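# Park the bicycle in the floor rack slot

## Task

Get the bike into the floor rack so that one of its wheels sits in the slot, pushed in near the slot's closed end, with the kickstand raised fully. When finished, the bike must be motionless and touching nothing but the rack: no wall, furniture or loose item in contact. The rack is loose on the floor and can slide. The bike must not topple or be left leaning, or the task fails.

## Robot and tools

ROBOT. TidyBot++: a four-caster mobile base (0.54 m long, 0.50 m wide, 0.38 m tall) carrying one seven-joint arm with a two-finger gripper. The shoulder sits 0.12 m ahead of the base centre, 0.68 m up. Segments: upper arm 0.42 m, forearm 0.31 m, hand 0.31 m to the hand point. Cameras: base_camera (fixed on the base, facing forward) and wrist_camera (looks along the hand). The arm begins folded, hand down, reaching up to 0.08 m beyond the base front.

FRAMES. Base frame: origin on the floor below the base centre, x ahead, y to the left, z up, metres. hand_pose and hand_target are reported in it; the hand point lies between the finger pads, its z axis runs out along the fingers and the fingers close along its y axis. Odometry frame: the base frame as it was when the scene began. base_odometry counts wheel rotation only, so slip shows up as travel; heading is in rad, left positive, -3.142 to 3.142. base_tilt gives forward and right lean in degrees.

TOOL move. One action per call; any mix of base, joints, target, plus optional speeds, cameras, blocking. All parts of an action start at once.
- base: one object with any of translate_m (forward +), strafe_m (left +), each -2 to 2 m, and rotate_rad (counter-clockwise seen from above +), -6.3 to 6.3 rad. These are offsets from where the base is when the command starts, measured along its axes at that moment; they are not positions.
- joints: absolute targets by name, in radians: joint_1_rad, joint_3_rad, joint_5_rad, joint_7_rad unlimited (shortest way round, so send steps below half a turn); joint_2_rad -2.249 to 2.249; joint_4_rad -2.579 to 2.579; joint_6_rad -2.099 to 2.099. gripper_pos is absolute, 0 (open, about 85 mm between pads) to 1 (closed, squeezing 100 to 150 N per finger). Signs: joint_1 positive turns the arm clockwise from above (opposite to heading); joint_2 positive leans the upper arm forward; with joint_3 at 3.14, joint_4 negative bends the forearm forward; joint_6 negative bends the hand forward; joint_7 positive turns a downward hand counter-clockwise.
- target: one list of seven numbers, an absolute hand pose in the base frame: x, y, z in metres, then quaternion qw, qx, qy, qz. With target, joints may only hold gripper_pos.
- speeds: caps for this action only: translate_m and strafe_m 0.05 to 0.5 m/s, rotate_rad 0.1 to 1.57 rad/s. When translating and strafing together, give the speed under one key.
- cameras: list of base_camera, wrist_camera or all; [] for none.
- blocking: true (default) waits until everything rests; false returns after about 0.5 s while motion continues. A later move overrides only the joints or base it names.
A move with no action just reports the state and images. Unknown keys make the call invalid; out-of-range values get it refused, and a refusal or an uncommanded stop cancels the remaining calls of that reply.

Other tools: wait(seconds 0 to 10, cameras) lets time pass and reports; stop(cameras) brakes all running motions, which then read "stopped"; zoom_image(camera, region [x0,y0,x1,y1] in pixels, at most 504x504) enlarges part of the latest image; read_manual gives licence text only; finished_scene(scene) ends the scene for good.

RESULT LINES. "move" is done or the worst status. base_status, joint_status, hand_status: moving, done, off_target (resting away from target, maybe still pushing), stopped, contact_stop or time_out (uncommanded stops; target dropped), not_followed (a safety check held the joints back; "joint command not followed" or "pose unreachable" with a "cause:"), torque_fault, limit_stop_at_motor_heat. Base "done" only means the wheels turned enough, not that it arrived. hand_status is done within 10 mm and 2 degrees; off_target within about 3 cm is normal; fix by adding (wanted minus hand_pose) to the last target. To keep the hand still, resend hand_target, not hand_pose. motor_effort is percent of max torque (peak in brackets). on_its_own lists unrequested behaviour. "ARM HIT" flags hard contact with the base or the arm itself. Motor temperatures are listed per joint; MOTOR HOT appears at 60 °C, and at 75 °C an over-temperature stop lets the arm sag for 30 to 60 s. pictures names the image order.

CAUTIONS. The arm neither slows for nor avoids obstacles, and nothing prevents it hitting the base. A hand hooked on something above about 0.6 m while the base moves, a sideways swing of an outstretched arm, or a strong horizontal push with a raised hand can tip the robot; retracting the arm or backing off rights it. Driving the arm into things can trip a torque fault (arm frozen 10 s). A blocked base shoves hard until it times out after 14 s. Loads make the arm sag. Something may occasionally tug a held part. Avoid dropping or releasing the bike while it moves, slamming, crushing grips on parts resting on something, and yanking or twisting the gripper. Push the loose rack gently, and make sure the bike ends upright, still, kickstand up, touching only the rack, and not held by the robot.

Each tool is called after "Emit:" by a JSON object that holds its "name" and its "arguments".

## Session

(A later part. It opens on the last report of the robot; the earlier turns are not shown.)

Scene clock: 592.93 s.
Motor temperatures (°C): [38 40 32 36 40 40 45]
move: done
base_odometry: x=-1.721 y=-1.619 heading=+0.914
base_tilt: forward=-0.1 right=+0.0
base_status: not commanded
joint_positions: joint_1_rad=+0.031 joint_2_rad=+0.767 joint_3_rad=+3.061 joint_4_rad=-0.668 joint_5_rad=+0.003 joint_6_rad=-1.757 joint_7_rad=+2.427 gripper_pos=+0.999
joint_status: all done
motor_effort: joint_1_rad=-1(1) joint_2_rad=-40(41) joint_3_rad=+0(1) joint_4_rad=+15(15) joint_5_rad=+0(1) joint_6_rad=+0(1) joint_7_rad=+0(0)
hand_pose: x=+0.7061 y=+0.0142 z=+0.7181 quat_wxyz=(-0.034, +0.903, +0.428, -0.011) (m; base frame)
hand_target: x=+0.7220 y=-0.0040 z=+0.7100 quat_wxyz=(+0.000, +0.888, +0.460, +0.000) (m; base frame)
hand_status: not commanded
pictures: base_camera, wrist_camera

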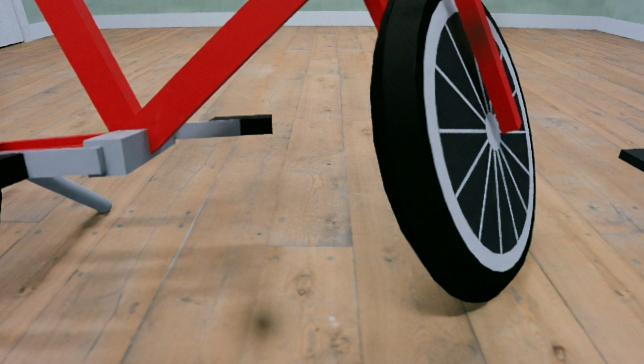

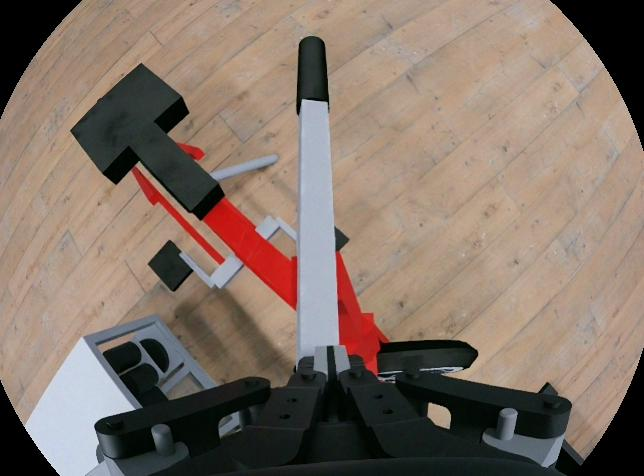

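Emit:
{"name": "move", "arguments": {"joints": {"gripper_pos": 0.0}, "cameras": []}}

Emit:
{"name": "move", "arguments": {"target": [0.725, -0.004, 0.67, 0, 0.888, 0.46, 0]}}

Scene clock: 597.83 s.
Motor temperatures (°C): [38 40 32 36 40 40 45]
move: done
base_odometry: x=-1.721 y=-1.619 heading=+0.914
base_tilt: forward=-0.1 right=+0.0
base_status: not commanded
joint_positions: joint_1_rad=+0.031 joint_2_rad=+0.767 joint_3_rad=+3.061 joint_4_rad=-0.668 joint_5_rad=+0.003 joint_6_rad=-1.756 joint_7_rad=+2.428 gripper_pos=+0.000
joint_status: all done
motor_effort: joint_1_rad=-1(1) joint_2_rad=-40(41) joint_3_rad=+0(1) joint_4_rad=+15(16) joint_5_rad=+0(1) joint_6_rad=+0(1) joint_7_rad=+0(0)
hand_pose: x=+0.7062 y=+0.0142 z=+0.7181 quat_wxyz=(-0.034, +0.903, +0.428, -0.011) (m; base frame)
hand_target: x=+0.7220 y=-0.0040 z=+0.7100 quat_wxyz=(+0.000, +0.888, +0.460, +0.000) (m; base frame)
hand_status: not commanded
pictures: none
No camera images: "cameras" was empty.

Scene clock: 598.80 s.
Motor temperatures (°C): [38 40 32 36 40 40 45]
move: off_target
base_odometry: x=-1.721 y=-1.619 heading=+0.914
base_tilt: forward=-0.1 right=+0.0
base_status: not commanded
joint_positions: joint_1_rad=+0.041 joint_2_rad=+0.772 joint_3_rad=+3.044 joint_4_rad=-0.788 joint_5_rad=+0.015 joint_6_rad=-1.636 joint_7_rad=+2.428 gripper_pos=+0.000
joint_status: not commanded
motor_effort: joint_1_rad=-1(1) joint_2_rad=-41(42) joint_3_rad=+0(1) joint_4_rad=+15(16) joint_5_rad=+0(1) joint_6_rad=+0(1) joint_7_rad=+0(0)
hand_pose: x=+0.7087 y=+0.0144 z=+0.6780 quat_wxyz=(-0.035, +0.903, +0.429, -0.013) (m; base frame)
hand_target: x=+0.7250 y=-0.0040 z=+0.6700 quat_wxyz=(+0.000, +0.888, +0.460, +0.000) (m; base frame)
hand_status: off_target (0.026 m and 5.8 deg from the pose sent, 0.055 m and 5.8 deg at the start)
pictures: base_camera, wrist_camera

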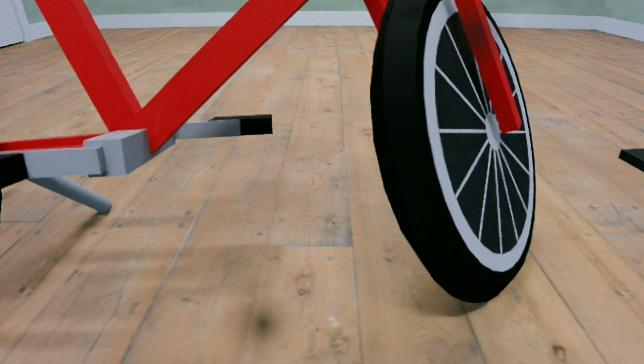

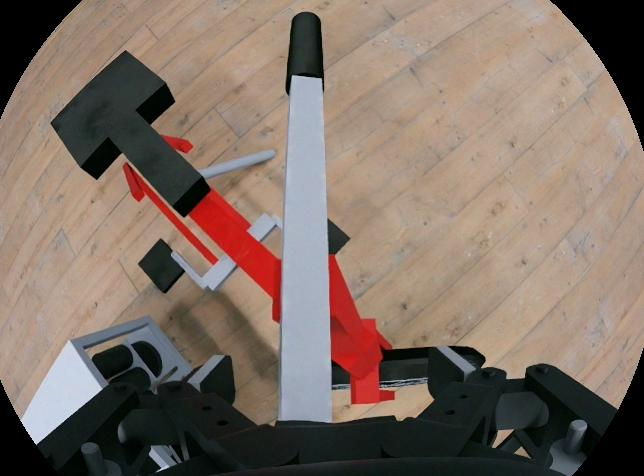

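Emit:
{"name": "move", "arguments": {"target": [0.717, 0.004, 0.672, 0, 0.888, 0.46, 0], "cameras": []}}

Emit:
{"name": "move", "arguments": {"joints": {"gripper_pos": 1.0}}}

Scene clock: 603.20 s.
Motor temperatures (°C): [38 40 32 36 40 40 45]
move: off_target
base_odometry: x=-1.721 y=-1.619 heading=+0.914
base_tilt: forward=+0.0 right=+0.0
base_status: not commanded
joint_positions: joint_1_rad=+0.041 joint_2_rad=+0.765 joint_3_rad=+3.042 joint_4_rad=-0.832 joint_5_rad=+0.015 joint_6_rad=-1.615 joint_7_rad=+2.428 gripper_pos=+0.000
joint_status: not commanded
motor_effort: joint_1_rad=-1(1) joint_2_rad=-40(42) joint_3_rad=+0(1) joint_4_rad=+14(15) joint_5_rad=+0(1) joint_6_rad=+1(1) joint_7_rad=+0(0)
hand_pose: x=+0.7015 y=+0.0155 z=+0.6687 quat_wxyz=(-0.038, +0.902, +0.430, -0.021) (m; base frame)
hand_target: x=+0.7170 y=+0.0040 z=+0.6720 quat_wxyz=(+0.000, +0.888, +0.460, +0.000) (m; base frame)
hand_status: off_target (0.020 m and 6.3 deg from the pose sent, 0.015 m and 5.8 deg at the start)
pictures: none
No camera images: "cameras" was empty.

Scene clock: 604.30 s.
Motor temperatures (°C): [38 40 32 36 40 40 45]
move: off_target
base_odometry: x=-1.721 y=-1.619 heading=+0.913
base_tilt: forward=+0.0 right=+0.0
base_status: not commanded
joint_positions: joint_1_rad=+0.042 joint_2_rad=+0.760 joint_3_rad=+3.035 joint_4_rad=-0.839 joint_5_rad=+0.017 joint_6_rad=-1.614 joint_7_rad=+2.428 gripper_pos=+0.792
joint_status: gripper_pos off_target (ended at +0.792, target +1.000)
motor_effort: joint_1_rad=-2(5) joint_2_rad=-40(40) joint_3_rad=+0(3) joint_4_rad=+16(17) joint_5_rad=+2(4) joint_6_rad=+3(6) joint_7_rad=+2(2)
hand_pose: x=+0.6997 y=+0.0176 z=+0.6699 quat_wxyz=(-0.039, +0.901, +0.432, -0.020) (m; base frame)
hand_target: x=+0.7170 y=+0.0040 z=+0.6720 quat_wxyz=(+0.000, +0.888, +0.460, +0.000) (m; base frame)
hand_status: not commanded
pictures: base_camera, wrist_camera

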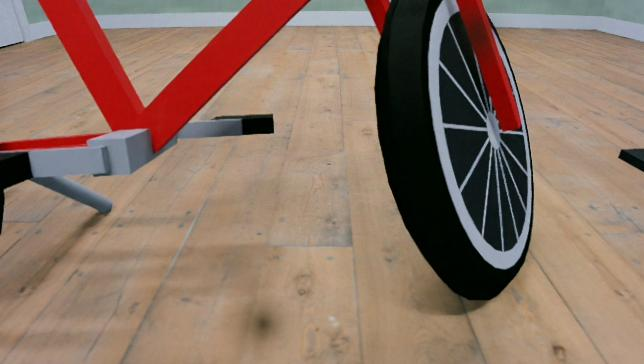

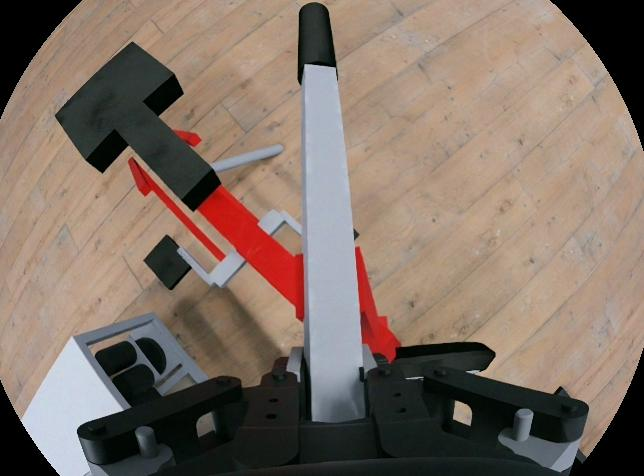

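Emit:
{"name": "move", "arguments": {"base": {"translate_m": -0.1}, "speeds": {"translate_m": 0.06}, "target": [0.717, 0.002, 0.702, 0, 0.888, 0.46, 0], "cameras": ["wrist_camera"]}}

Scene clock: 619.67 s.
Motor temperatures (°C): [38 41 32 36 40 40 45]
move: off_target
base_odometry: x=-1.782 y=-1.698 heading=+0.913
base_tilt: forward=+0.0 right=+0.0
base_status: done
joint_positions: joint_1_rad=+0.033 joint_2_rad=+0.777 joint_3_rad=+3.033 joint_4_rad=-0.769 joint_5_rad=+0.017 joint_6_rad=-1.607 joint_7_rad=+2.428 gripper_pos=+0.792
joint_status: not commanded
motor_effort: joint_1_rad=+2(4) joint_2_rad=-45(49) joint_3_rad=+2(4) joint_4_rad=+14(16) joint_5_rad=+4(6) joint_6_rad=-4(4) joint_7_rad=+2(4)
hand_pose: x=+0.7233 y=+0.0236 z=+0.6804 quat_wxyz=(-0.029, +0.900, +0.436, +0.008) (m; base frame)
hand_target: x=+0.7170 y=+0.0020 z=+0.7020 quat_wxyz=(+0.000, +0.888, +0.460, +0.000) (m; base frame)
hand_status: off_target (0.031 m and 4.6 deg from the pose sent, 0.040 m and 6.2 deg at the start)
pictures: wrist_camera

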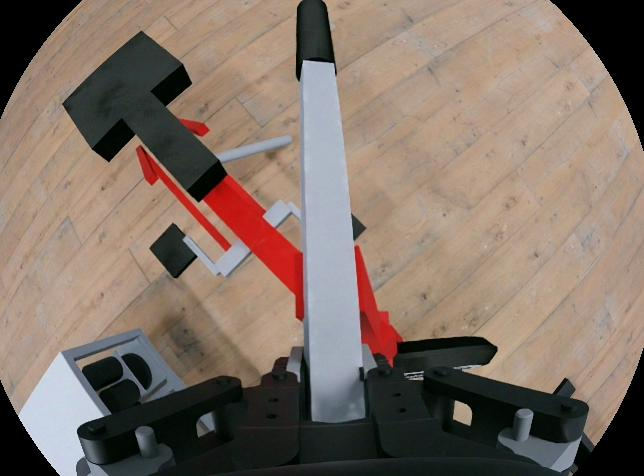

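Emit:
{"name": "move", "arguments": {"base": {"translate_m": -0.08}, "speeds": {"translate_m": 0.06}, "target": [0.717, 0.002, 0.71, 0, 0.888, 0.46, 0]}}

Scene clock: 623.63 s.
Motor temperatures (°C): [38 41 32 36 40 40 45]
move: off_target
base_odometry: x=-1.831 y=-1.761 heading=+0.914
base_tilt: forward=+0.0 right=+0.0
base_status: done
joint_positions: joint_1_rad=+0.029 joint_2_rad=+0.781 joint_3_rad=+3.033 joint_4_rad=-0.746 joint_5_rad=+0.017 joint_6_rad=-1.611 joint_7_rad=+2.428 gripper_pos=+0.798
joint_status: not commanded
motor_effort: joint_1_rad=+1(4) joint_2_rad=-45(49) joint_3_rad=+1(4) joint_4_rad=+15(17) joint_5_rad=+2(6) joint_6_rad=-2(6) joint_7_rad=+1(2)
hand_pose: x=+0.7291 y=+0.0254 z=+0.6856 quat_wxyz=(-0.026, +0.899, +0.437, +0.015) (m; base frame)
hand_target: x=+0.7170 y=+0.0020 z=+0.7100 quat_wxyz=(+0.000, +0.888, +0.460, +0.000) (m; base frame)
hand_status: off_target (0.036 m and 4.6 deg from the pose sent, 0.037 m and 4.6 deg at the start)
pictures: base_camera, wrist_camera

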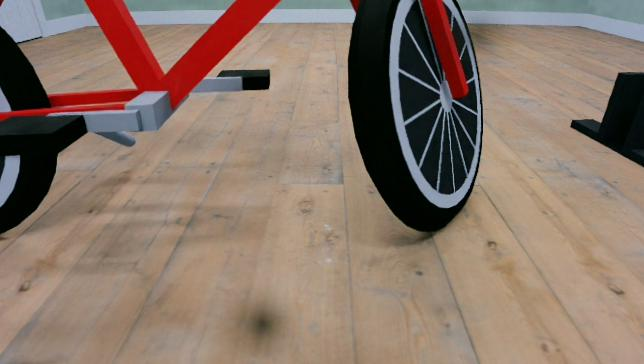

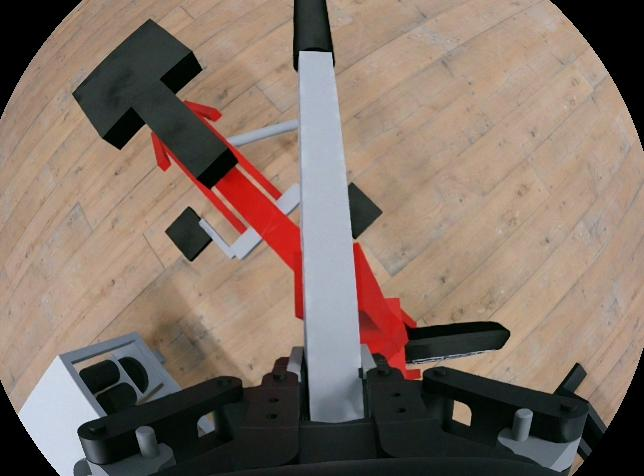

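Emit:
{"name": "move", "arguments": {"base": {"translate_m": 0.067, "strafe_m": -0.078}, "speeds": {"translate_m": 0.06}}}

Scene clock: 653.03 s.
Motor temperatures (°C): [38 41 32 36 40 40 45]
move: done
base_odometry: x=-1.728 y=-1.756 heading=+0.913
base_tilt: forward=-0.1 right=+0.1
base_status: done
joint_positions: joint_1_rad=+0.025 joint_2_rad=+0.782 joint_3_rad=+3.032 joint_4_rad=-0.745 joint_5_rad=+0.017 joint_6_rad=-1.611 joint_7_rad=+2.428 gripper_pos=+0.801
joint_status: not commanded
motor_effort: joint_1_rad=+2(5) joint_2_rad=-48(49) joint_3_rad=+2(4) joint_4_rad=+17(19) joint_5_rad=+3(5) joint_6_rad=-1(3) joint_7_rad=-1(1)
hand_pose: x=+0.7289 y=+0.0281 z=+0.6854 quat_wxyz=(-0.026, +0.898, +0.439, +0.015) (m; base frame)
hand_target: x=+0.7170 y=+0.0020 z=+0.7100 quat_wxyz=(+0.000, +0.888, +0.460, +0.000) (m; base frame)
hand_status: not commanded
pictures: base_camera, wrist_camera

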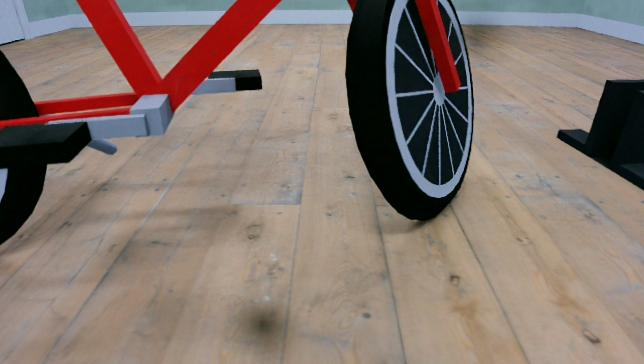

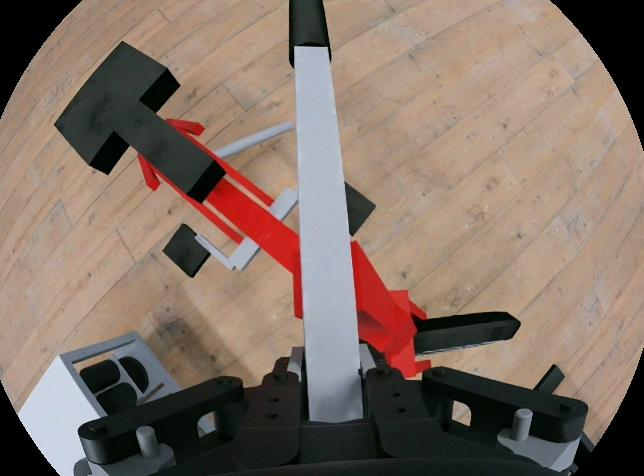

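Emit:
{"name": "move", "arguments": {"base": {"translate_m": 0.075, "strafe_m": -0.09}, "speeds": {"translate_m": 0.06}, "target": [0.717, -0.004, 0.71, 0, 0.9, 0.4359, 0]}}

Scene clock: 663.93 s.
Motor temperatures (°C): [38 41 32 36 40 40 45]
move: off_target
base_odometry: x=-1.611 y=-1.752 heading=+0.912
base_tilt: forward=+0.0 right=+0.0
base_status: done
joint_positions: joint_1_rad=+0.025 joint_2_rad=+0.783 joint_3_rad=+3.032 joint_4_rad=-0.745 joint_5_rad=+0.017 joint_6_rad=-1.613 joint_7_rad=+2.427 gripper_pos=+0.805
joint_status: not commanded
motor_effort: joint_1_rad=+4(8) joint_2_rad=-48(49) joint_3_rad=+2(6) joint_4_rad=+17(20) joint_5_rad=+3(7) joint_6_rad=-2(4) joint_7_rad=-1(2)
hand_pose: x=+0.7284 y=+0.0282 z=+0.6847 quat_wxyz=(-0.027, +0.898, +0.439, +0.013) (m; base frame)
hand_target: x=+0.7170 y=-0.0040 z=+0.7100 quat_wxyz=(+0.000, +0.900, +0.436, +0.000) (m; base frame)
hand_status: off_target (0.042 m and 3.5 deg from the pose sent, 0.042 m and 3.5 deg at the start)
pictures: base_camera, wrist_camera

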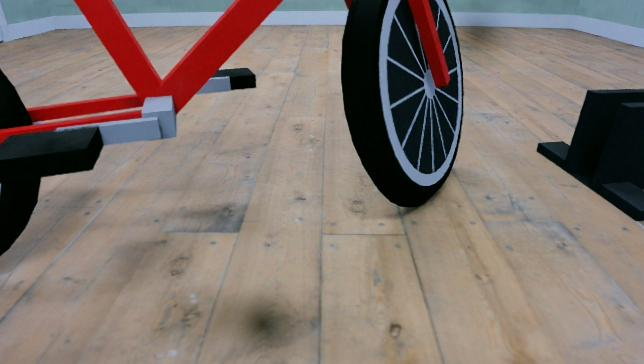

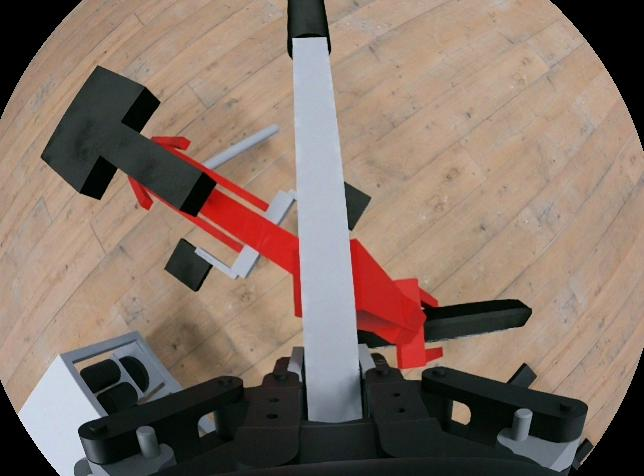

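Emit:
{"name": "move", "arguments": {"base": {"translate_m": 0.011, "strafe_m": -0.017}, "speeds": {"translate_m": 0.06}, "target": [0.717, -0.002, 0.71, 0, 0.944, 0.33, 0]}}

Scene clock: 682.00 s.
Motor temperatures (°C): [38 41 32 36 40 40 45]
move: off_target
base_odometry: x=-1.590 y=-1.753 heading=+0.913
base_tilt: forward=+0.0 right=+0.1
base_status: done
joint_positions: joint_1_rad=+0.005 joint_2_rad=+0.784 joint_3_rad=+3.048 joint_4_rad=-0.745 joint_5_rad=+0.017 joint_6_rad=-1.613 joint_7_rad=+2.270 gripper_pos=+0.805
joint_status: not commanded
motor_effort: joint_1_rad=+4(8) joint_2_rad=-47(50) joint_3_rad=+3(5) joint_4_rad=+16(19) joint_5_rad=+3(5) joint_6_rad=-5(6) joint_7_rad=-2(3)
hand_pose: x=+0.7284 y=+0.0331 z=+0.6833 quat_wxyz=(-0.023, +0.929, +0.370, +0.008) (m; base frame)
hand_target: x=+0.7170 y=-0.0020 z=+0.7100 quat_wxyz=(+0.000, +0.944, +0.330, +0.000) (m; base frame)
hand_status: off_target (0.046 m and 5.7 deg from the pose sent, 0.041 m and 14.0 deg at the start)
pictures: base_camera, wrist_camera

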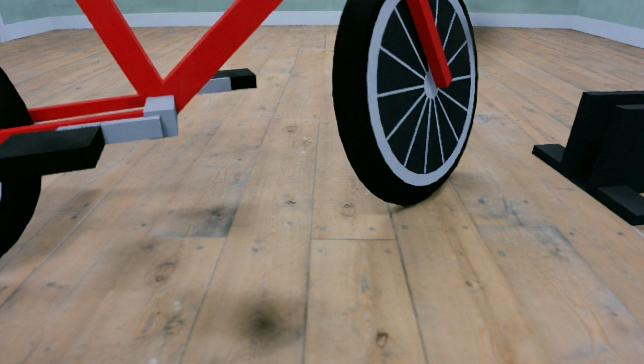

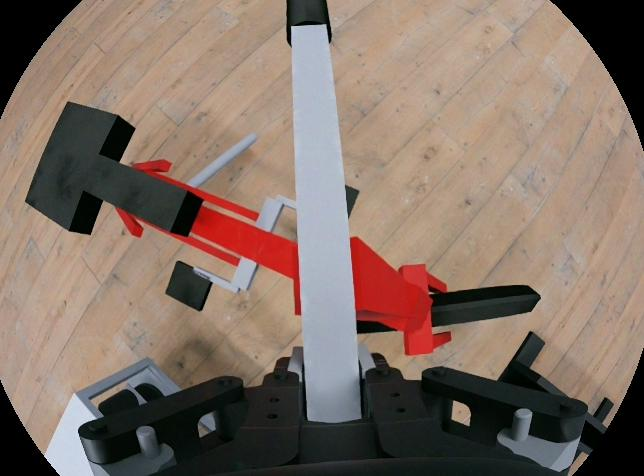

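Emit:
{"name": "move", "arguments": {"base": {"translate_m": 0.011, "strafe_m": -0.03}, "speeds": {"translate_m": 0.06}, "target": [0.717, -0.004, 0.71, 0, 0.978, 0.208, 0]}}

Scene clock: 686.07 s.
Motor temperatures (°C): [38 42 32 36 40 40 45]
move: off_target
base_odometry: x=-1.560 y=-1.763 heading=+0.913
base_tilt: forward=+0.0 right=+0.1
base_status: done
joint_positions: joint_1_rad=+0.008 joint_2_rad=+0.786 joint_3_rad=+3.101 joint_4_rad=-0.745 joint_5_rad=+0.011 joint_6_rad=-1.613 joint_7_rad=+2.064 gripper_pos=+0.806
joint_status: not commanded
motor_effort: joint_1_rad=+3(10) joint_2_rad=-49(50) joint_3_rad=+3(7) joint_4_rad=+17(18) joint_5_rad=+2(6) joint_6_rad=-4(7) joint_7_rad=-2(4)
hand_pose: x=+0.7296 y=+0.0106 z=+0.6806 quat_wxyz=(-0.009, +0.967, +0.254, +0.001) (m; base frame)
hand_target: x=+0.7170 y=-0.0040 z=+0.7100 quat_wxyz=(+0.000, +0.978, +0.208, +0.000) (m; base frame)
hand_status: off_target (0.035 m and 5.5 deg from the pose sent, 0.047 m and 19.7 deg at the start)
pictures: base_camera, wrist_camera

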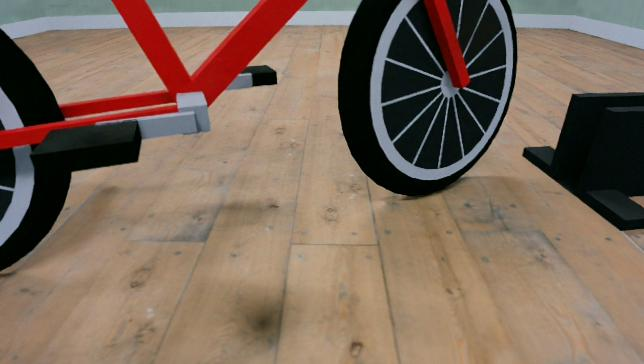

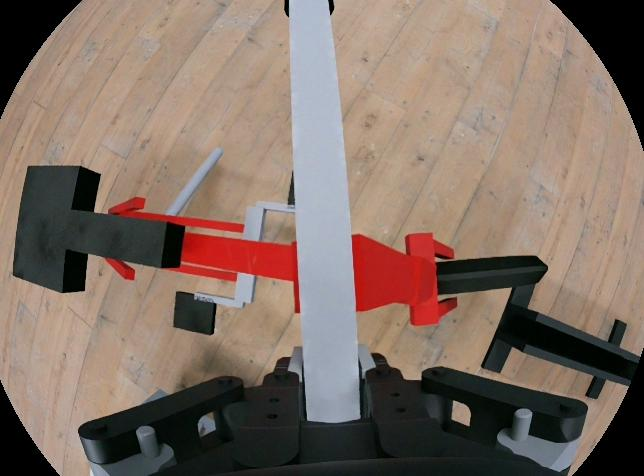

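Emit:
{"name": "zoom_image", "arguments": {"camera": "wrist_camera", "region": [400, 200, 644, 420]}}

Scaled by 2.066.

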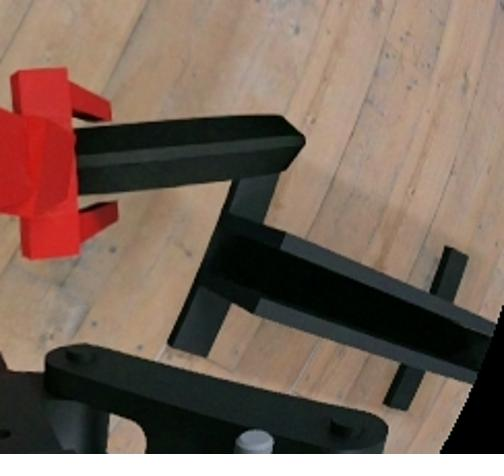

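Emit:
{"name": "move", "arguments": {"target": [0.714, 0.002, 0.71, 0, 0.9932, 0.1165, 0], "cameras": []}}

Emit:
{"name": "move", "arguments": {"target": [0.711, 0.010, 0.71, 0, 0.9997, 0.025, 0]}}

Emit:
{"name": "zoom_image", "arguments": {"camera": "wrist_camera", "region": [400, 180, 644, 420]}}

Scene clock: 744.47 s.
Motor temperatures (°C): [38 42 32 36 40 40 45]
move: off_target
base_odometry: x=-1.560 y=-1.763 heading=+0.913
base_tilt: forward=+0.0 right=+0.0
base_status: not commanded
joint_positions: joint_1_rad=-0.016 joint_2_rad=+0.787 joint_3_rad=+3.121 joint_4_rad=-0.750 joint_5_rad=+0.011 joint_6_rad=-1.613 joint_7_rad=+1.876 gripper_pos=+0.806
joint_status: not commanded
motor_effort: joint_1_rad=+2(4) joint_2_rad=-50(54) joint_3_rad=+2(4) joint_4_rad=+16(19) joint_5_rad=+2(3) joint_6_rad=-7(7) joint_7_rad=-2(4)
hand_pose: x=+0.7282 y=+0.0166 z=+0.6783 quat_wxyz=(-0.002, +0.986, +0.167, -0.004) (m; base frame)
hand_target: x=+0.7140 y=+0.0020 z=+0.7100 quat_wxyz=(+0.000, +0.993, +0.116, +0.000) (m; base frame)
hand_status: off_target (0.038 m and 5.9 deg from the pose sent, 0.034 m and 16.1 deg at the start)
pictures: none
No camera images: "cameras" was empty.

Scene clock: 745.17 s.
Motor temperatures (°C): [38 42 32 36 40 40 45]
move: off_target
base_odometry: x=-1.560 y=-1.763 heading=+0.913
base_tilt: forward=+0.0 right=+0.0
base_status: not commanded
joint_positions: joint_1_rad=-0.037 joint_2_rad=+0.786 joint_3_rad=+3.147 joint_4_rad=-0.760 joint_5_rad=+0.008 joint_6_rad=-1.613 joint_7_rad=+1.686 gripper_pos=+0.806
joint_status: not commanded
motor_effort: joint_1_rad=+0(3) joint_2_rad=-50(52) joint_3_rad=+3(4) joint_4_rad=+17(18) joint_5_rad=+2(3) joint_6_rad=-7(7) joint_7_rad=-2(3)
hand_pose: x=+0.7253 y=+0.0189 z=+0.6754 quat_wxyz=(+0.005, +0.997, +0.074, -0.009) (m; base frame)
hand_target: x=+0.7110 y=+0.0100 z=+0.7100 quat_wxyz=(+0.000, +1.000, +0.025, +0.000) (m; base frame)
hand_status: off_target (0.038 m and 5.7 deg from the pose sent, 0.037 m and 16.4 deg at the start)
pictures: base_camera, wrist_camera

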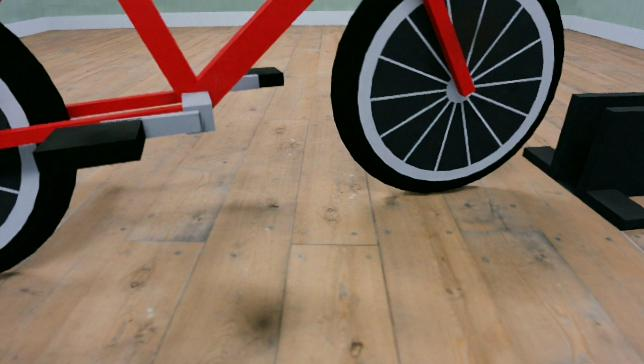

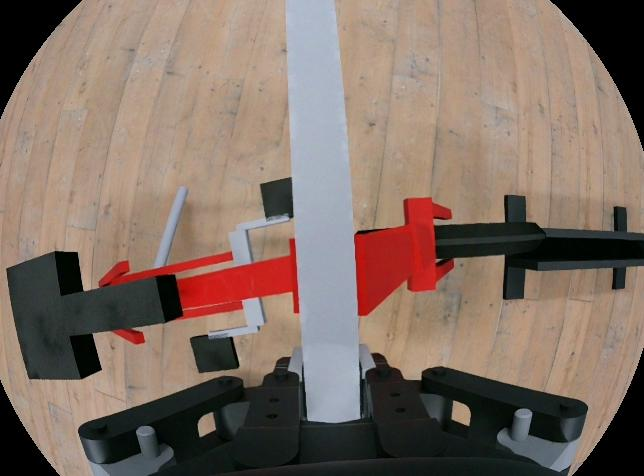

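Scaled by 2.066.

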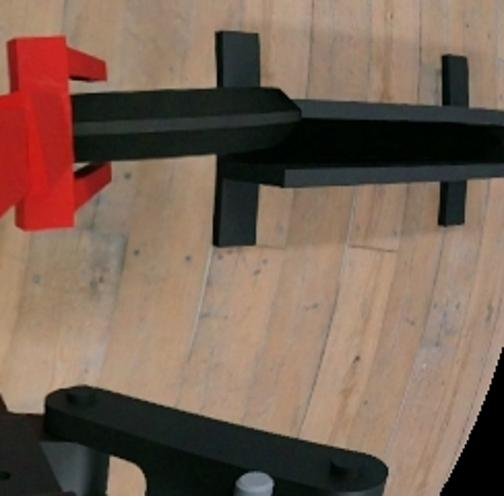

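Emit:
{"name": "move", "arguments": {"target": [0.711, 0.012, 0.71, 0, 0.9997, -0.025, 0]}}

Emit:
{"name": "zoom_image", "arguments": {"camera": "wrist_camera", "region": [400, 180, 644, 420]}}

Scene clock: 756.03 s.
Motor temperatures (°C): [38 42 32 36 40 40 45]
move: off_target
base_odometry: x=-1.560 y=-1.763 heading=+0.913
base_tilt: forward=+0.0 right=+0.0
base_status: not commanded
joint_positions: joint_1_rad=-0.045 joint_2_rad=+0.788 joint_3_rad=+3.161 joint_4_rad=-0.762 joint_5_rad=+0.002 joint_6_rad=-1.613 joint_7_rad=+1.589 gripper_pos=+0.806
joint_status: not commanded
motor_effort: joint_1_rad=+1(3) joint_2_rad=-53(54) joint_3_rad=+3(4) joint_4_rad=+18(19) joint_5_rad=+3(3) joint_6_rad=-7(8) joint_7_rad=-2(3)
hand_pose: x=+0.7247 y=+0.0196 z=+0.6738 quat_wxyz=(+0.008, +1.000, +0.025, -0.011) (m; base frame)
hand_target: x=+0.7110 y=+0.0120 z=+0.7100 quat_wxyz=(+0.000, +1.000, -0.025, +0.000) (m; base frame)
hand_status: off_target (0.039 m and 5.9 deg from the pose sent, 0.038 m and 11.4 deg at the start)
pictures: base_camera, wrist_camera

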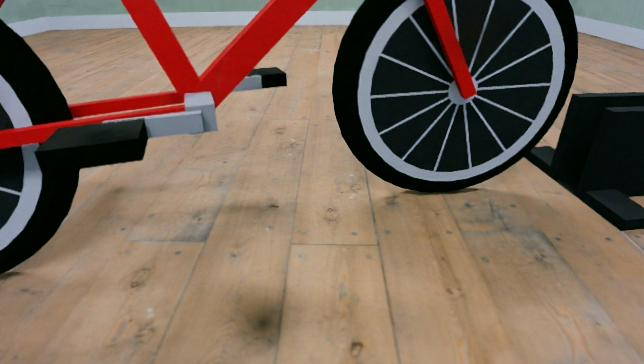

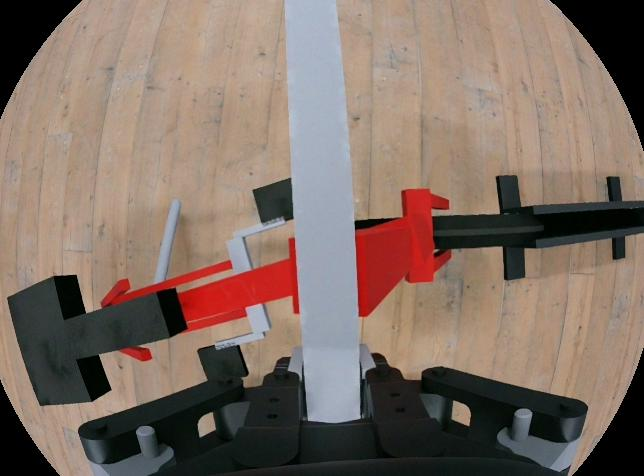

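Scaled by 2.066.

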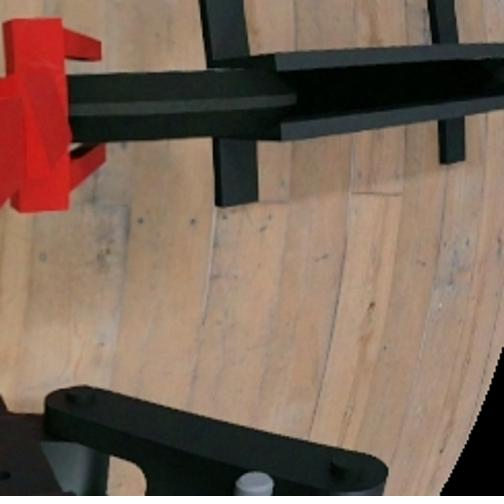

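Emit:
{"name": "move", "arguments": {"base": {"translate_m": 0.025, "strafe_m": -0.116}, "speeds": {"translate_m": 0.06}}}

Emit:
{"name": "zoom_image", "arguments": {"camera": "wrist_camera", "region": [400, 120, 644, 360]}}

Scene clock: 769.70 s.
Motor temperatures (°C): [38 43 32 36 40 40 45]
move: done
base_odometry: x=-1.453 y=-1.814 heading=+0.913
base_tilt: forward=+0.0 right=+0.0
base_status: done
joint_positions: joint_1_rad=-0.037 joint_2_rad=+0.787 joint_3_rad=+3.172 joint_4_rad=-0.763 joint_5_rad=-0.001 joint_6_rad=-1.613 joint_7_rad=+1.589 gripper_pos=+0.806
joint_status: not commanded
motor_effort: joint_1_rad=+1(6) joint_2_rad=-50(53) joint_3_rad=+2(6) joint_4_rad=+18(19) joint_5_rad=+2(5) joint_6_rad=-3(6) joint_7_rad=-1(2)
hand_pose: x=+0.7249 y=+0.0111 z=+0.6740 quat_wxyz=(+0.010, +1.000, +0.017, -0.011) (m; base frame)
hand_target: x=+0.7110 y=+0.0120 z=+0.7100 quat_wxyz=(+0.000, +1.000, -0.025, +0.000) (m; base frame)
hand_status: not commanded
pictures: base_camera, wrist_camera

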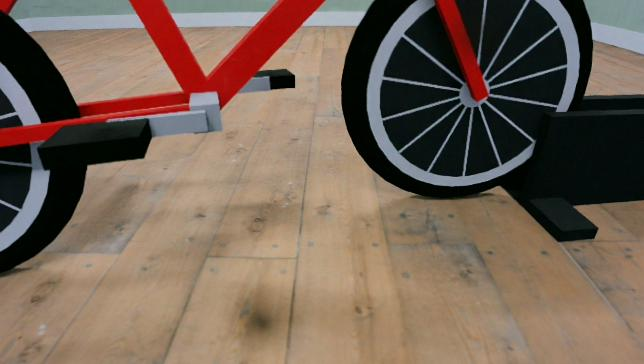

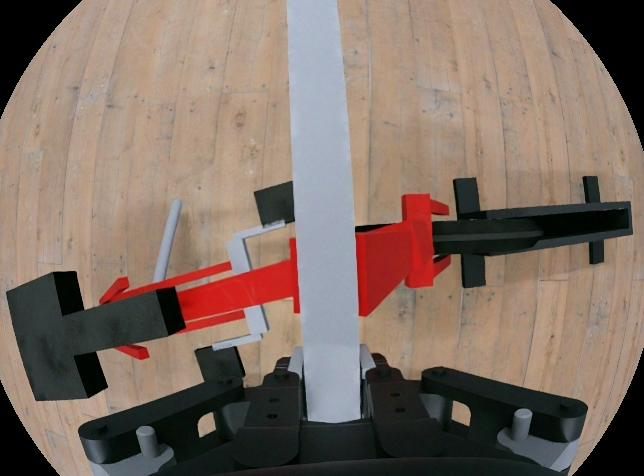

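Scaled by 2.066.

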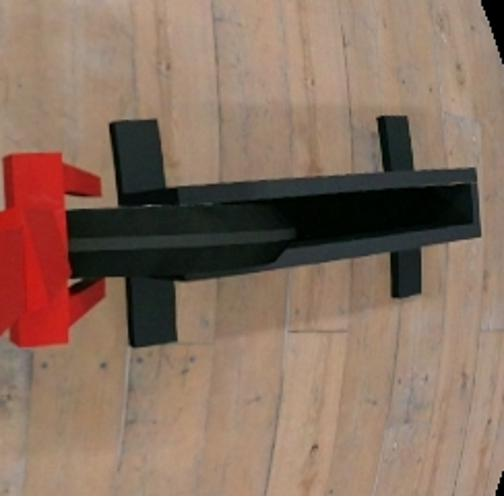

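Emit:
{"name": "move", "arguments": {"base": {"translate_m": 0.025, "strafe_m": -0.116}, "speeds": {"translate_m": 0.06}, "target": [0.711, 0.012, 0.71, 0, 0.9988, 0.05, 0]}}

Emit:
{"name": "zoom_image", "arguments": {"camera": "wrist_camera", "region": [400, 120, 644, 360]}}

Scene clock: 776.93 s.
Motor temperatures (°C): [38 43 32 36 40 40 45]
move: off_target
base_odometry: x=-1.346 y=-1.865 heading=+0.914
base_tilt: forward=-0.1 right=+0.0
base_status: done
joint_positions: joint_1_rad=-0.049 joint_2_rad=+0.783 joint_3_rad=+3.158 joint_4_rad=-0.766 joint_5_rad=-0.007 joint_6_rad=-1.617 joint_7_rad=+1.649 gripper_pos=+0.806
joint_status: not commanded
motor_effort: joint_1_rad=+3(6) joint_2_rad=-47(51) joint_3_rad=+3(6) joint_4_rad=+19(20) joint_5_rad=+4(7) joint_6_rad=+2(4) joint_7_rad=+4(6)
hand_pose: x=+0.7220 y=+0.0257 z=+0.6754 quat_wxyz=(+0.002, +0.998, +0.057, -0.013) (m; base frame)
hand_target: x=+0.7110 y=+0.0120 z=+0.7100 quat_wxyz=(+0.000, +0.999, +0.050, +0.000) (m; base frame)
hand_status: off_target (0.039 m and 1.7 deg from the pose sent, 0.039 m and 4.1 deg at the start)
pictures: base_camera, wrist_camera

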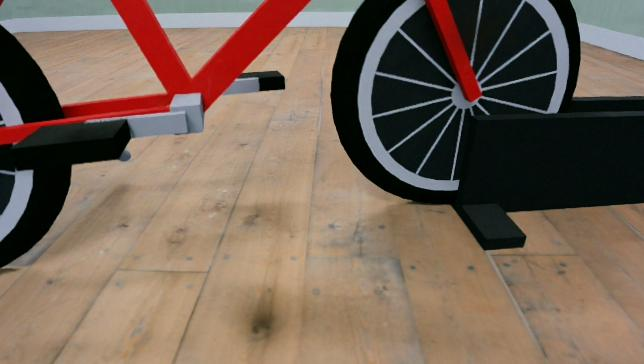

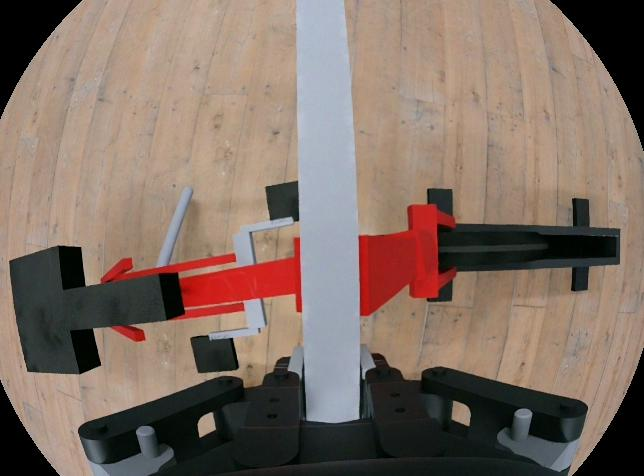

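Scaled by 2.066.

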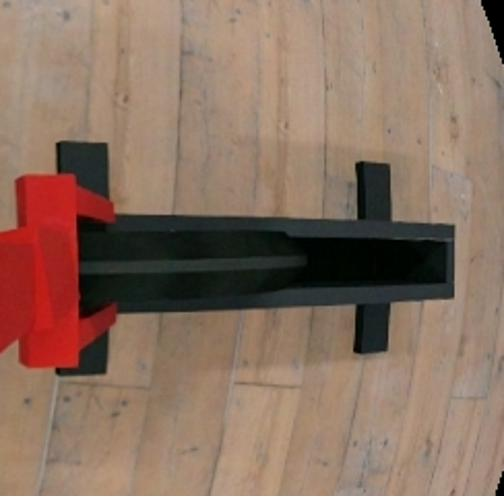

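Emit:
{"name": "move", "arguments": {"base": {"translate_m": 0.022, "strafe_m": -0.10}, "speeds": {"translate_m": 0.06}}}

Emit:
{"name": "zoom_image", "arguments": {"camera": "wrist_camera", "region": [400, 120, 644, 360]}}

Scene clock: 781.77 s.
Motor temperatures (°C): [38 43 32 36 40 40 45]
move: done
base_odometry: x=-1.253 y=-1.908 heading=+0.915
base_tilt: forward=+0.0 right=+0.0
base_status: done
joint_positions: joint_1_rad=-0.096 joint_2_rad=+0.778 joint_3_rad=+3.130 joint_4_rad=-0.774 joint_5_rad=-0.025 joint_6_rad=-1.622 joint_7_rad=+1.649 gripper_pos=+0.806
joint_status: not commanded
motor_effort: joint_1_rad=+13(18) joint_2_rad=-47(48) joint_3_rad=+6(11) joint_4_rad=+19(21) joint_5_rad=+5(10) joint_6_rad=+3(7) joint_7_rad=+1(6)
hand_pose: x=+0.7141 y=+0.0714 z=+0.6768 quat_wxyz=(-0.016, +0.996, +0.091, -0.016) (m; base frame)
hand_target: x=+0.7110 y=+0.0120 z=+0.7100 quat_wxyz=(+0.000, +0.999, +0.050, +0.000) (m; base frame)
hand_status: not commanded
pictures: base_camera, wrist_camera

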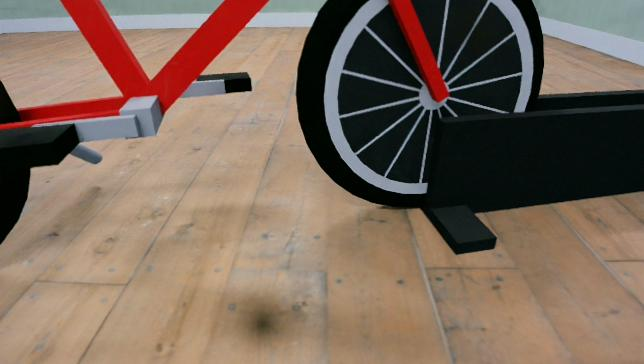

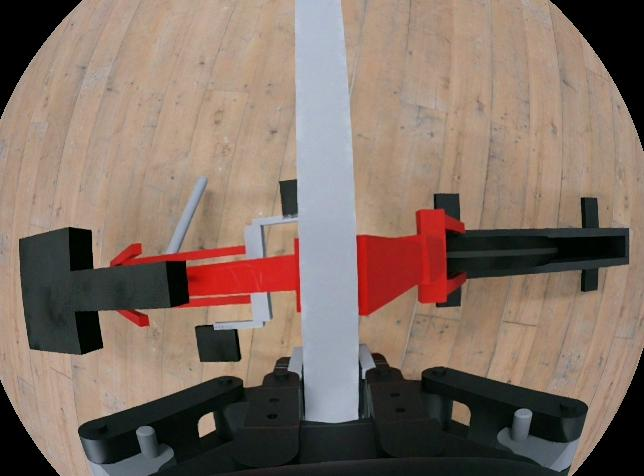

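Scaled by 2.066.

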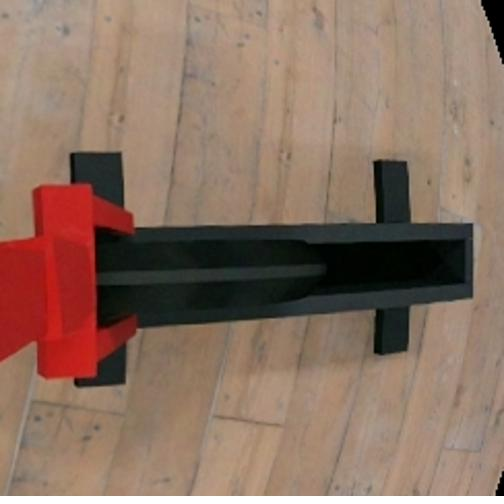

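Emit:
{"name": "move", "arguments": {"target": [0.717, 0.045, 0.71, 0, 0.975, 0.222, 0], "cameras": []}}

Emit:
{"name": "move", "arguments": {"target": [0.727, 0.038, 0.71, 0, 0.932, 0.362, 0]}}

Scene clock: 808.03 s.
Motor temperatures (°C): [38 43 32 36 40 40 45]
move: off_target
base_odometry: x=-1.253 y=-1.908 heading=+0.914
base_tilt: forward=+0.0 right=+0.0
base_status: not commanded
joint_positions: joint_1_rad=-0.060 joint_2_rad=+0.783 joint_3_rad=+3.127 joint_4_rad=-0.760 joint_5_rad=-0.015 joint_6_rad=-1.647 joint_7_rad=+1.834 gripper_pos=+0.806
joint_status: not commanded
motor_effort: joint_1_rad=-1(13) joint_2_rad=-46(49) joint_3_rad=-1(8) joint_4_rad=+20(21) joint_5_rad=-1(5) joint_6_rad=+2(6) joint_7_rad=+5(11)
hand_pose: x=+0.7130 y=+0.0481 z=+0.6781 quat_wxyz=(-0.015, +0.986, +0.167, -0.023) (m; base frame)
hand_target: x=+0.7170 y=+0.0450 z=+0.7100 quat_wxyz=(+0.000, +0.975, +0.222, +0.000) (m; base frame)
hand_status: off_target (0.032 m and 7.2 deg from the pose sent, 0.043 m and 15.4 deg at the start)
pictures: none
No camera images: "cameras" was empty.

Scene clock: 809.13 s.
Motor temperatures (°C): [38 43 32 36 40 40 45]
move: off_target
base_odometry: x=-1.253 y=-1.908 heading=+0.914
base_tilt: forward=-0.1 right=+0.0
base_status: not commanded
joint_positions: joint_1_rad=-0.008 joint_2_rad=+0.817 joint_3_rad=+3.119 joint_4_rad=-0.690 joint_5_rad=+0.024 joint_6_rad=-1.691 joint_7_rad=+2.138 gripper_pos=+0.806
joint_status: not commanded
motor_effort: joint_1_rad=-8(9) joint_2_rad=-48(49) joint_3_rad=-4(5) joint_4_rad=+20(22) joint_5_rad=-5(6) joint_6_rad=+2(8) joint_7_rad=+4(13)
hand_pose: x=+0.7219 y=+0.0080 z=+0.6794 quat_wxyz=(-0.004, +0.957, +0.290, -0.028) (m; base frame)
hand_target: x=+0.7270 y=+0.0380 z=+0.7100 quat_wxyz=(+0.000, +0.932, +0.362, +0.000) (m; base frame)
hand_status: off_target (0.043 m and 9.3 deg from the pose sent, 0.036 m and 23.5 deg at the start)
pictures: base_camera, wrist_camera

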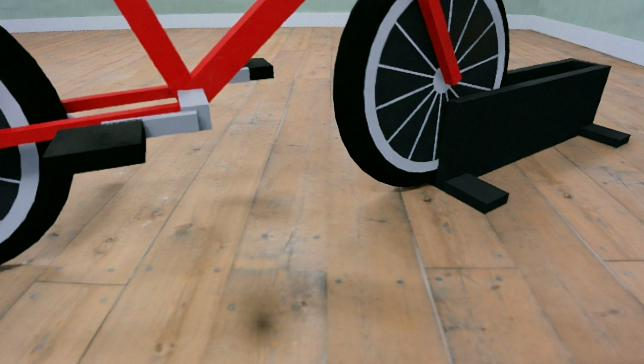

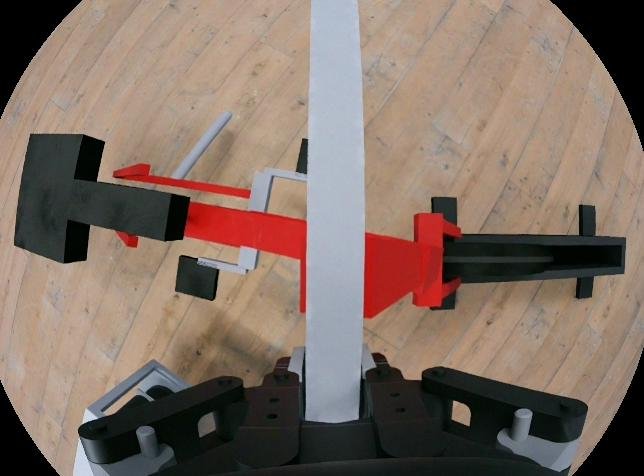

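Emit:
{"name": "move", "arguments": {"target": [0.735, 0.025, 0.71, 0, 0.885, 0.466, 0], "cameras": []}}

Emit:
{"name": "move", "arguments": {"target": [0.742, 0.015, 0.71, 0, 0.819, 0.574, 0]}}

Scene clock: 815.07 s.
Motor temperatures (°C): [38 43 32 36 40 40 45]
move: off_target
base_odometry: x=-1.253 y=-1.908 heading=+0.914
base_tilt: forward=+0.0 right=+0.0
base_status: not commanded
joint_positions: joint_1_rad=+0.026 joint_2_rad=+0.848 joint_3_rad=+3.105 joint_4_rad=-0.631 joint_5_rad=+0.049 joint_6_rad=-1.722 joint_7_rad=+2.371 gripper_pos=+0.806
joint_status: not commanded
motor_effort: joint_1_rad=-10(12) joint_2_rad=-49(50) joint_3_rad=-6(7) joint_4_rad=+19(21) joint_5_rad=-6(7) joint_6_rad=+1(7) joint_7_rad=+6(13)
hand_pose: x=+0.7288 y=-0.0143 z=+0.6787 quat_wxyz=(-0.002, +0.922, +0.386, -0.031) (m; base frame)
hand_target: x=+0.7350 y=+0.0250 z=+0.7100 quat_wxyz=(+0.000, +0.885, +0.466, +0.000) (m; base frame)
hand_status: off_target (0.051 m and 10.7 deg from the pose sent, 0.037 m and 22.0 deg at the start)
pictures: none
No camera images: "cameras" was empty.

Scene clock: 816.07 s.
Motor temperatures (°C): [38 43 32 36 40 40 45]
move: off_target
base_odometry: x=-1.253 y=-1.908 heading=+0.914
base_tilt: forward=+0.0 right=+0.0
base_status: not commanded
joint_positions: joint_1_rad=+0.054 joint_2_rad=+0.886 joint_3_rad=+3.087 joint_4_rad=-0.567 joint_5_rad=+0.078 joint_6_rad=-1.734 joint_7_rad=+2.646 gripper_pos=+0.806
joint_status: not commanded
motor_effort: joint_1_rad=-12(14) joint_2_rad=-50(53) joint_3_rad=-6(8) joint_4_rad=+18(21) joint_5_rad=-7(8) joint_6_rad=-2(6) joint_7_rad=+5(14)
hand_pose: x=+0.7420 y=-0.0346 z=+0.6747 quat_wxyz=(+0.003, +0.866, +0.499, -0.028) (m; base frame)
hand_target: x=+0.7420 y=+0.0150 z=+0.7100 quat_wxyz=(+0.000, +0.819, +0.574, +0.000) (m; base frame)
hand_status: off_target (0.061 m and 10.7 deg from the pose sent, 0.045 m and 24.8 deg at the start)
pictures: base_camera, wrist_camera

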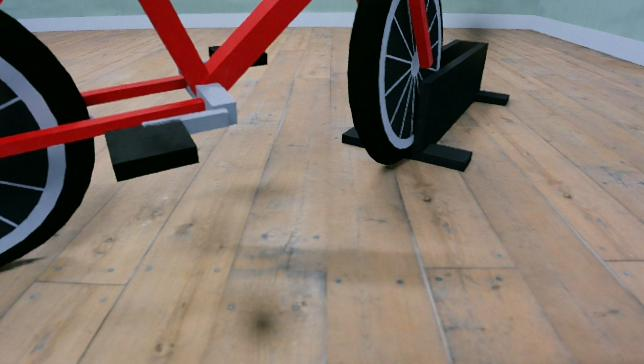

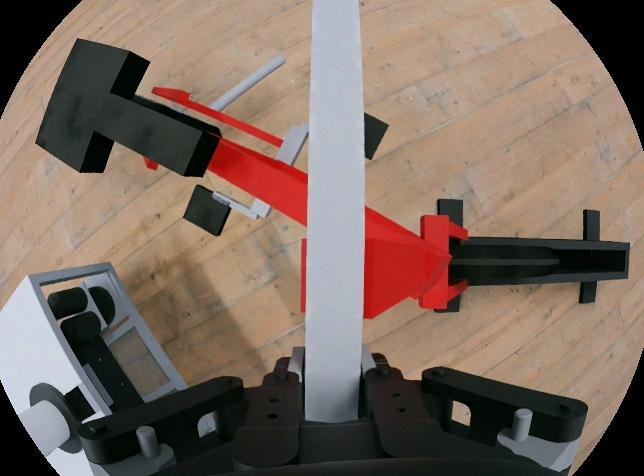

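Emit:
{"name": "move", "arguments": {"base": {"translate_m": 0.013, "strafe_m": -0.177, "rotate_rad": 0.24}, "speeds": {"strafe_m": 0.08, "rotate_rad": 0.11}, "target": [0.742, -0.01, 0.715, 0, 0.819, 0.574, 0]}}

Scene clock: 832.93 s.
Motor temperatures (°C): [38 43 32 36 40 40 45]
move: off_target
base_odometry: x=-1.105 y=-2.006 heading=+1.155
base_tilt: forward=+0.0 right=+0.0
base_status: done
joint_positions: joint_1_rad=+0.083 joint_2_rad=+0.905 joint_3_rad=+3.082 joint_4_rad=-0.550 joint_5_rad=+0.079 joint_6_rad=-1.749 joint_7_rad=+2.670 gripper_pos=+0.806
joint_status: not commanded
motor_effort: joint_1_rad=-9(14) joint_2_rad=-54(55) joint_3_rad=-5(8) joint_4_rad=+19(21) joint_5_rad=-6(8) joint_6_rad=-6(8) joint_7_rad=+6(8)
hand_pose: x=+0.7405 y=-0.0508 z=+0.6682 quat_wxyz=(-0.003, +0.867, +0.498, -0.035) (m; base frame)
hand_target: x=+0.7420 y=-0.0100 z=+0.7150 quat_wxyz=(+0.000, +0.819, +0.574, +0.000) (m; base frame)
hand_status: off_target (0.062 m and 11.0 deg from the pose sent, 0.047 m and 10.7 deg at the start)
pictures: base_camera, wrist_camera

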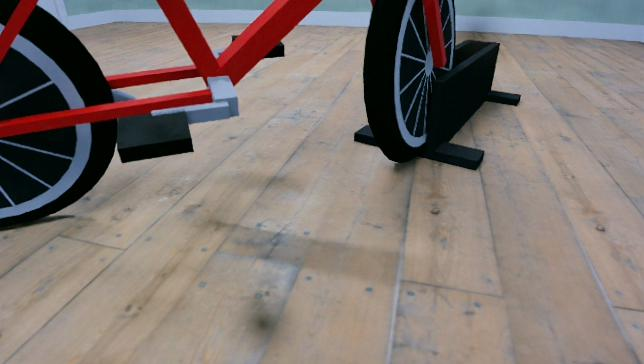

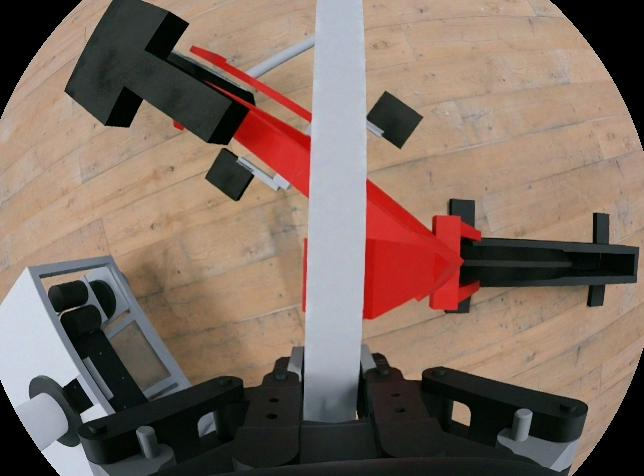

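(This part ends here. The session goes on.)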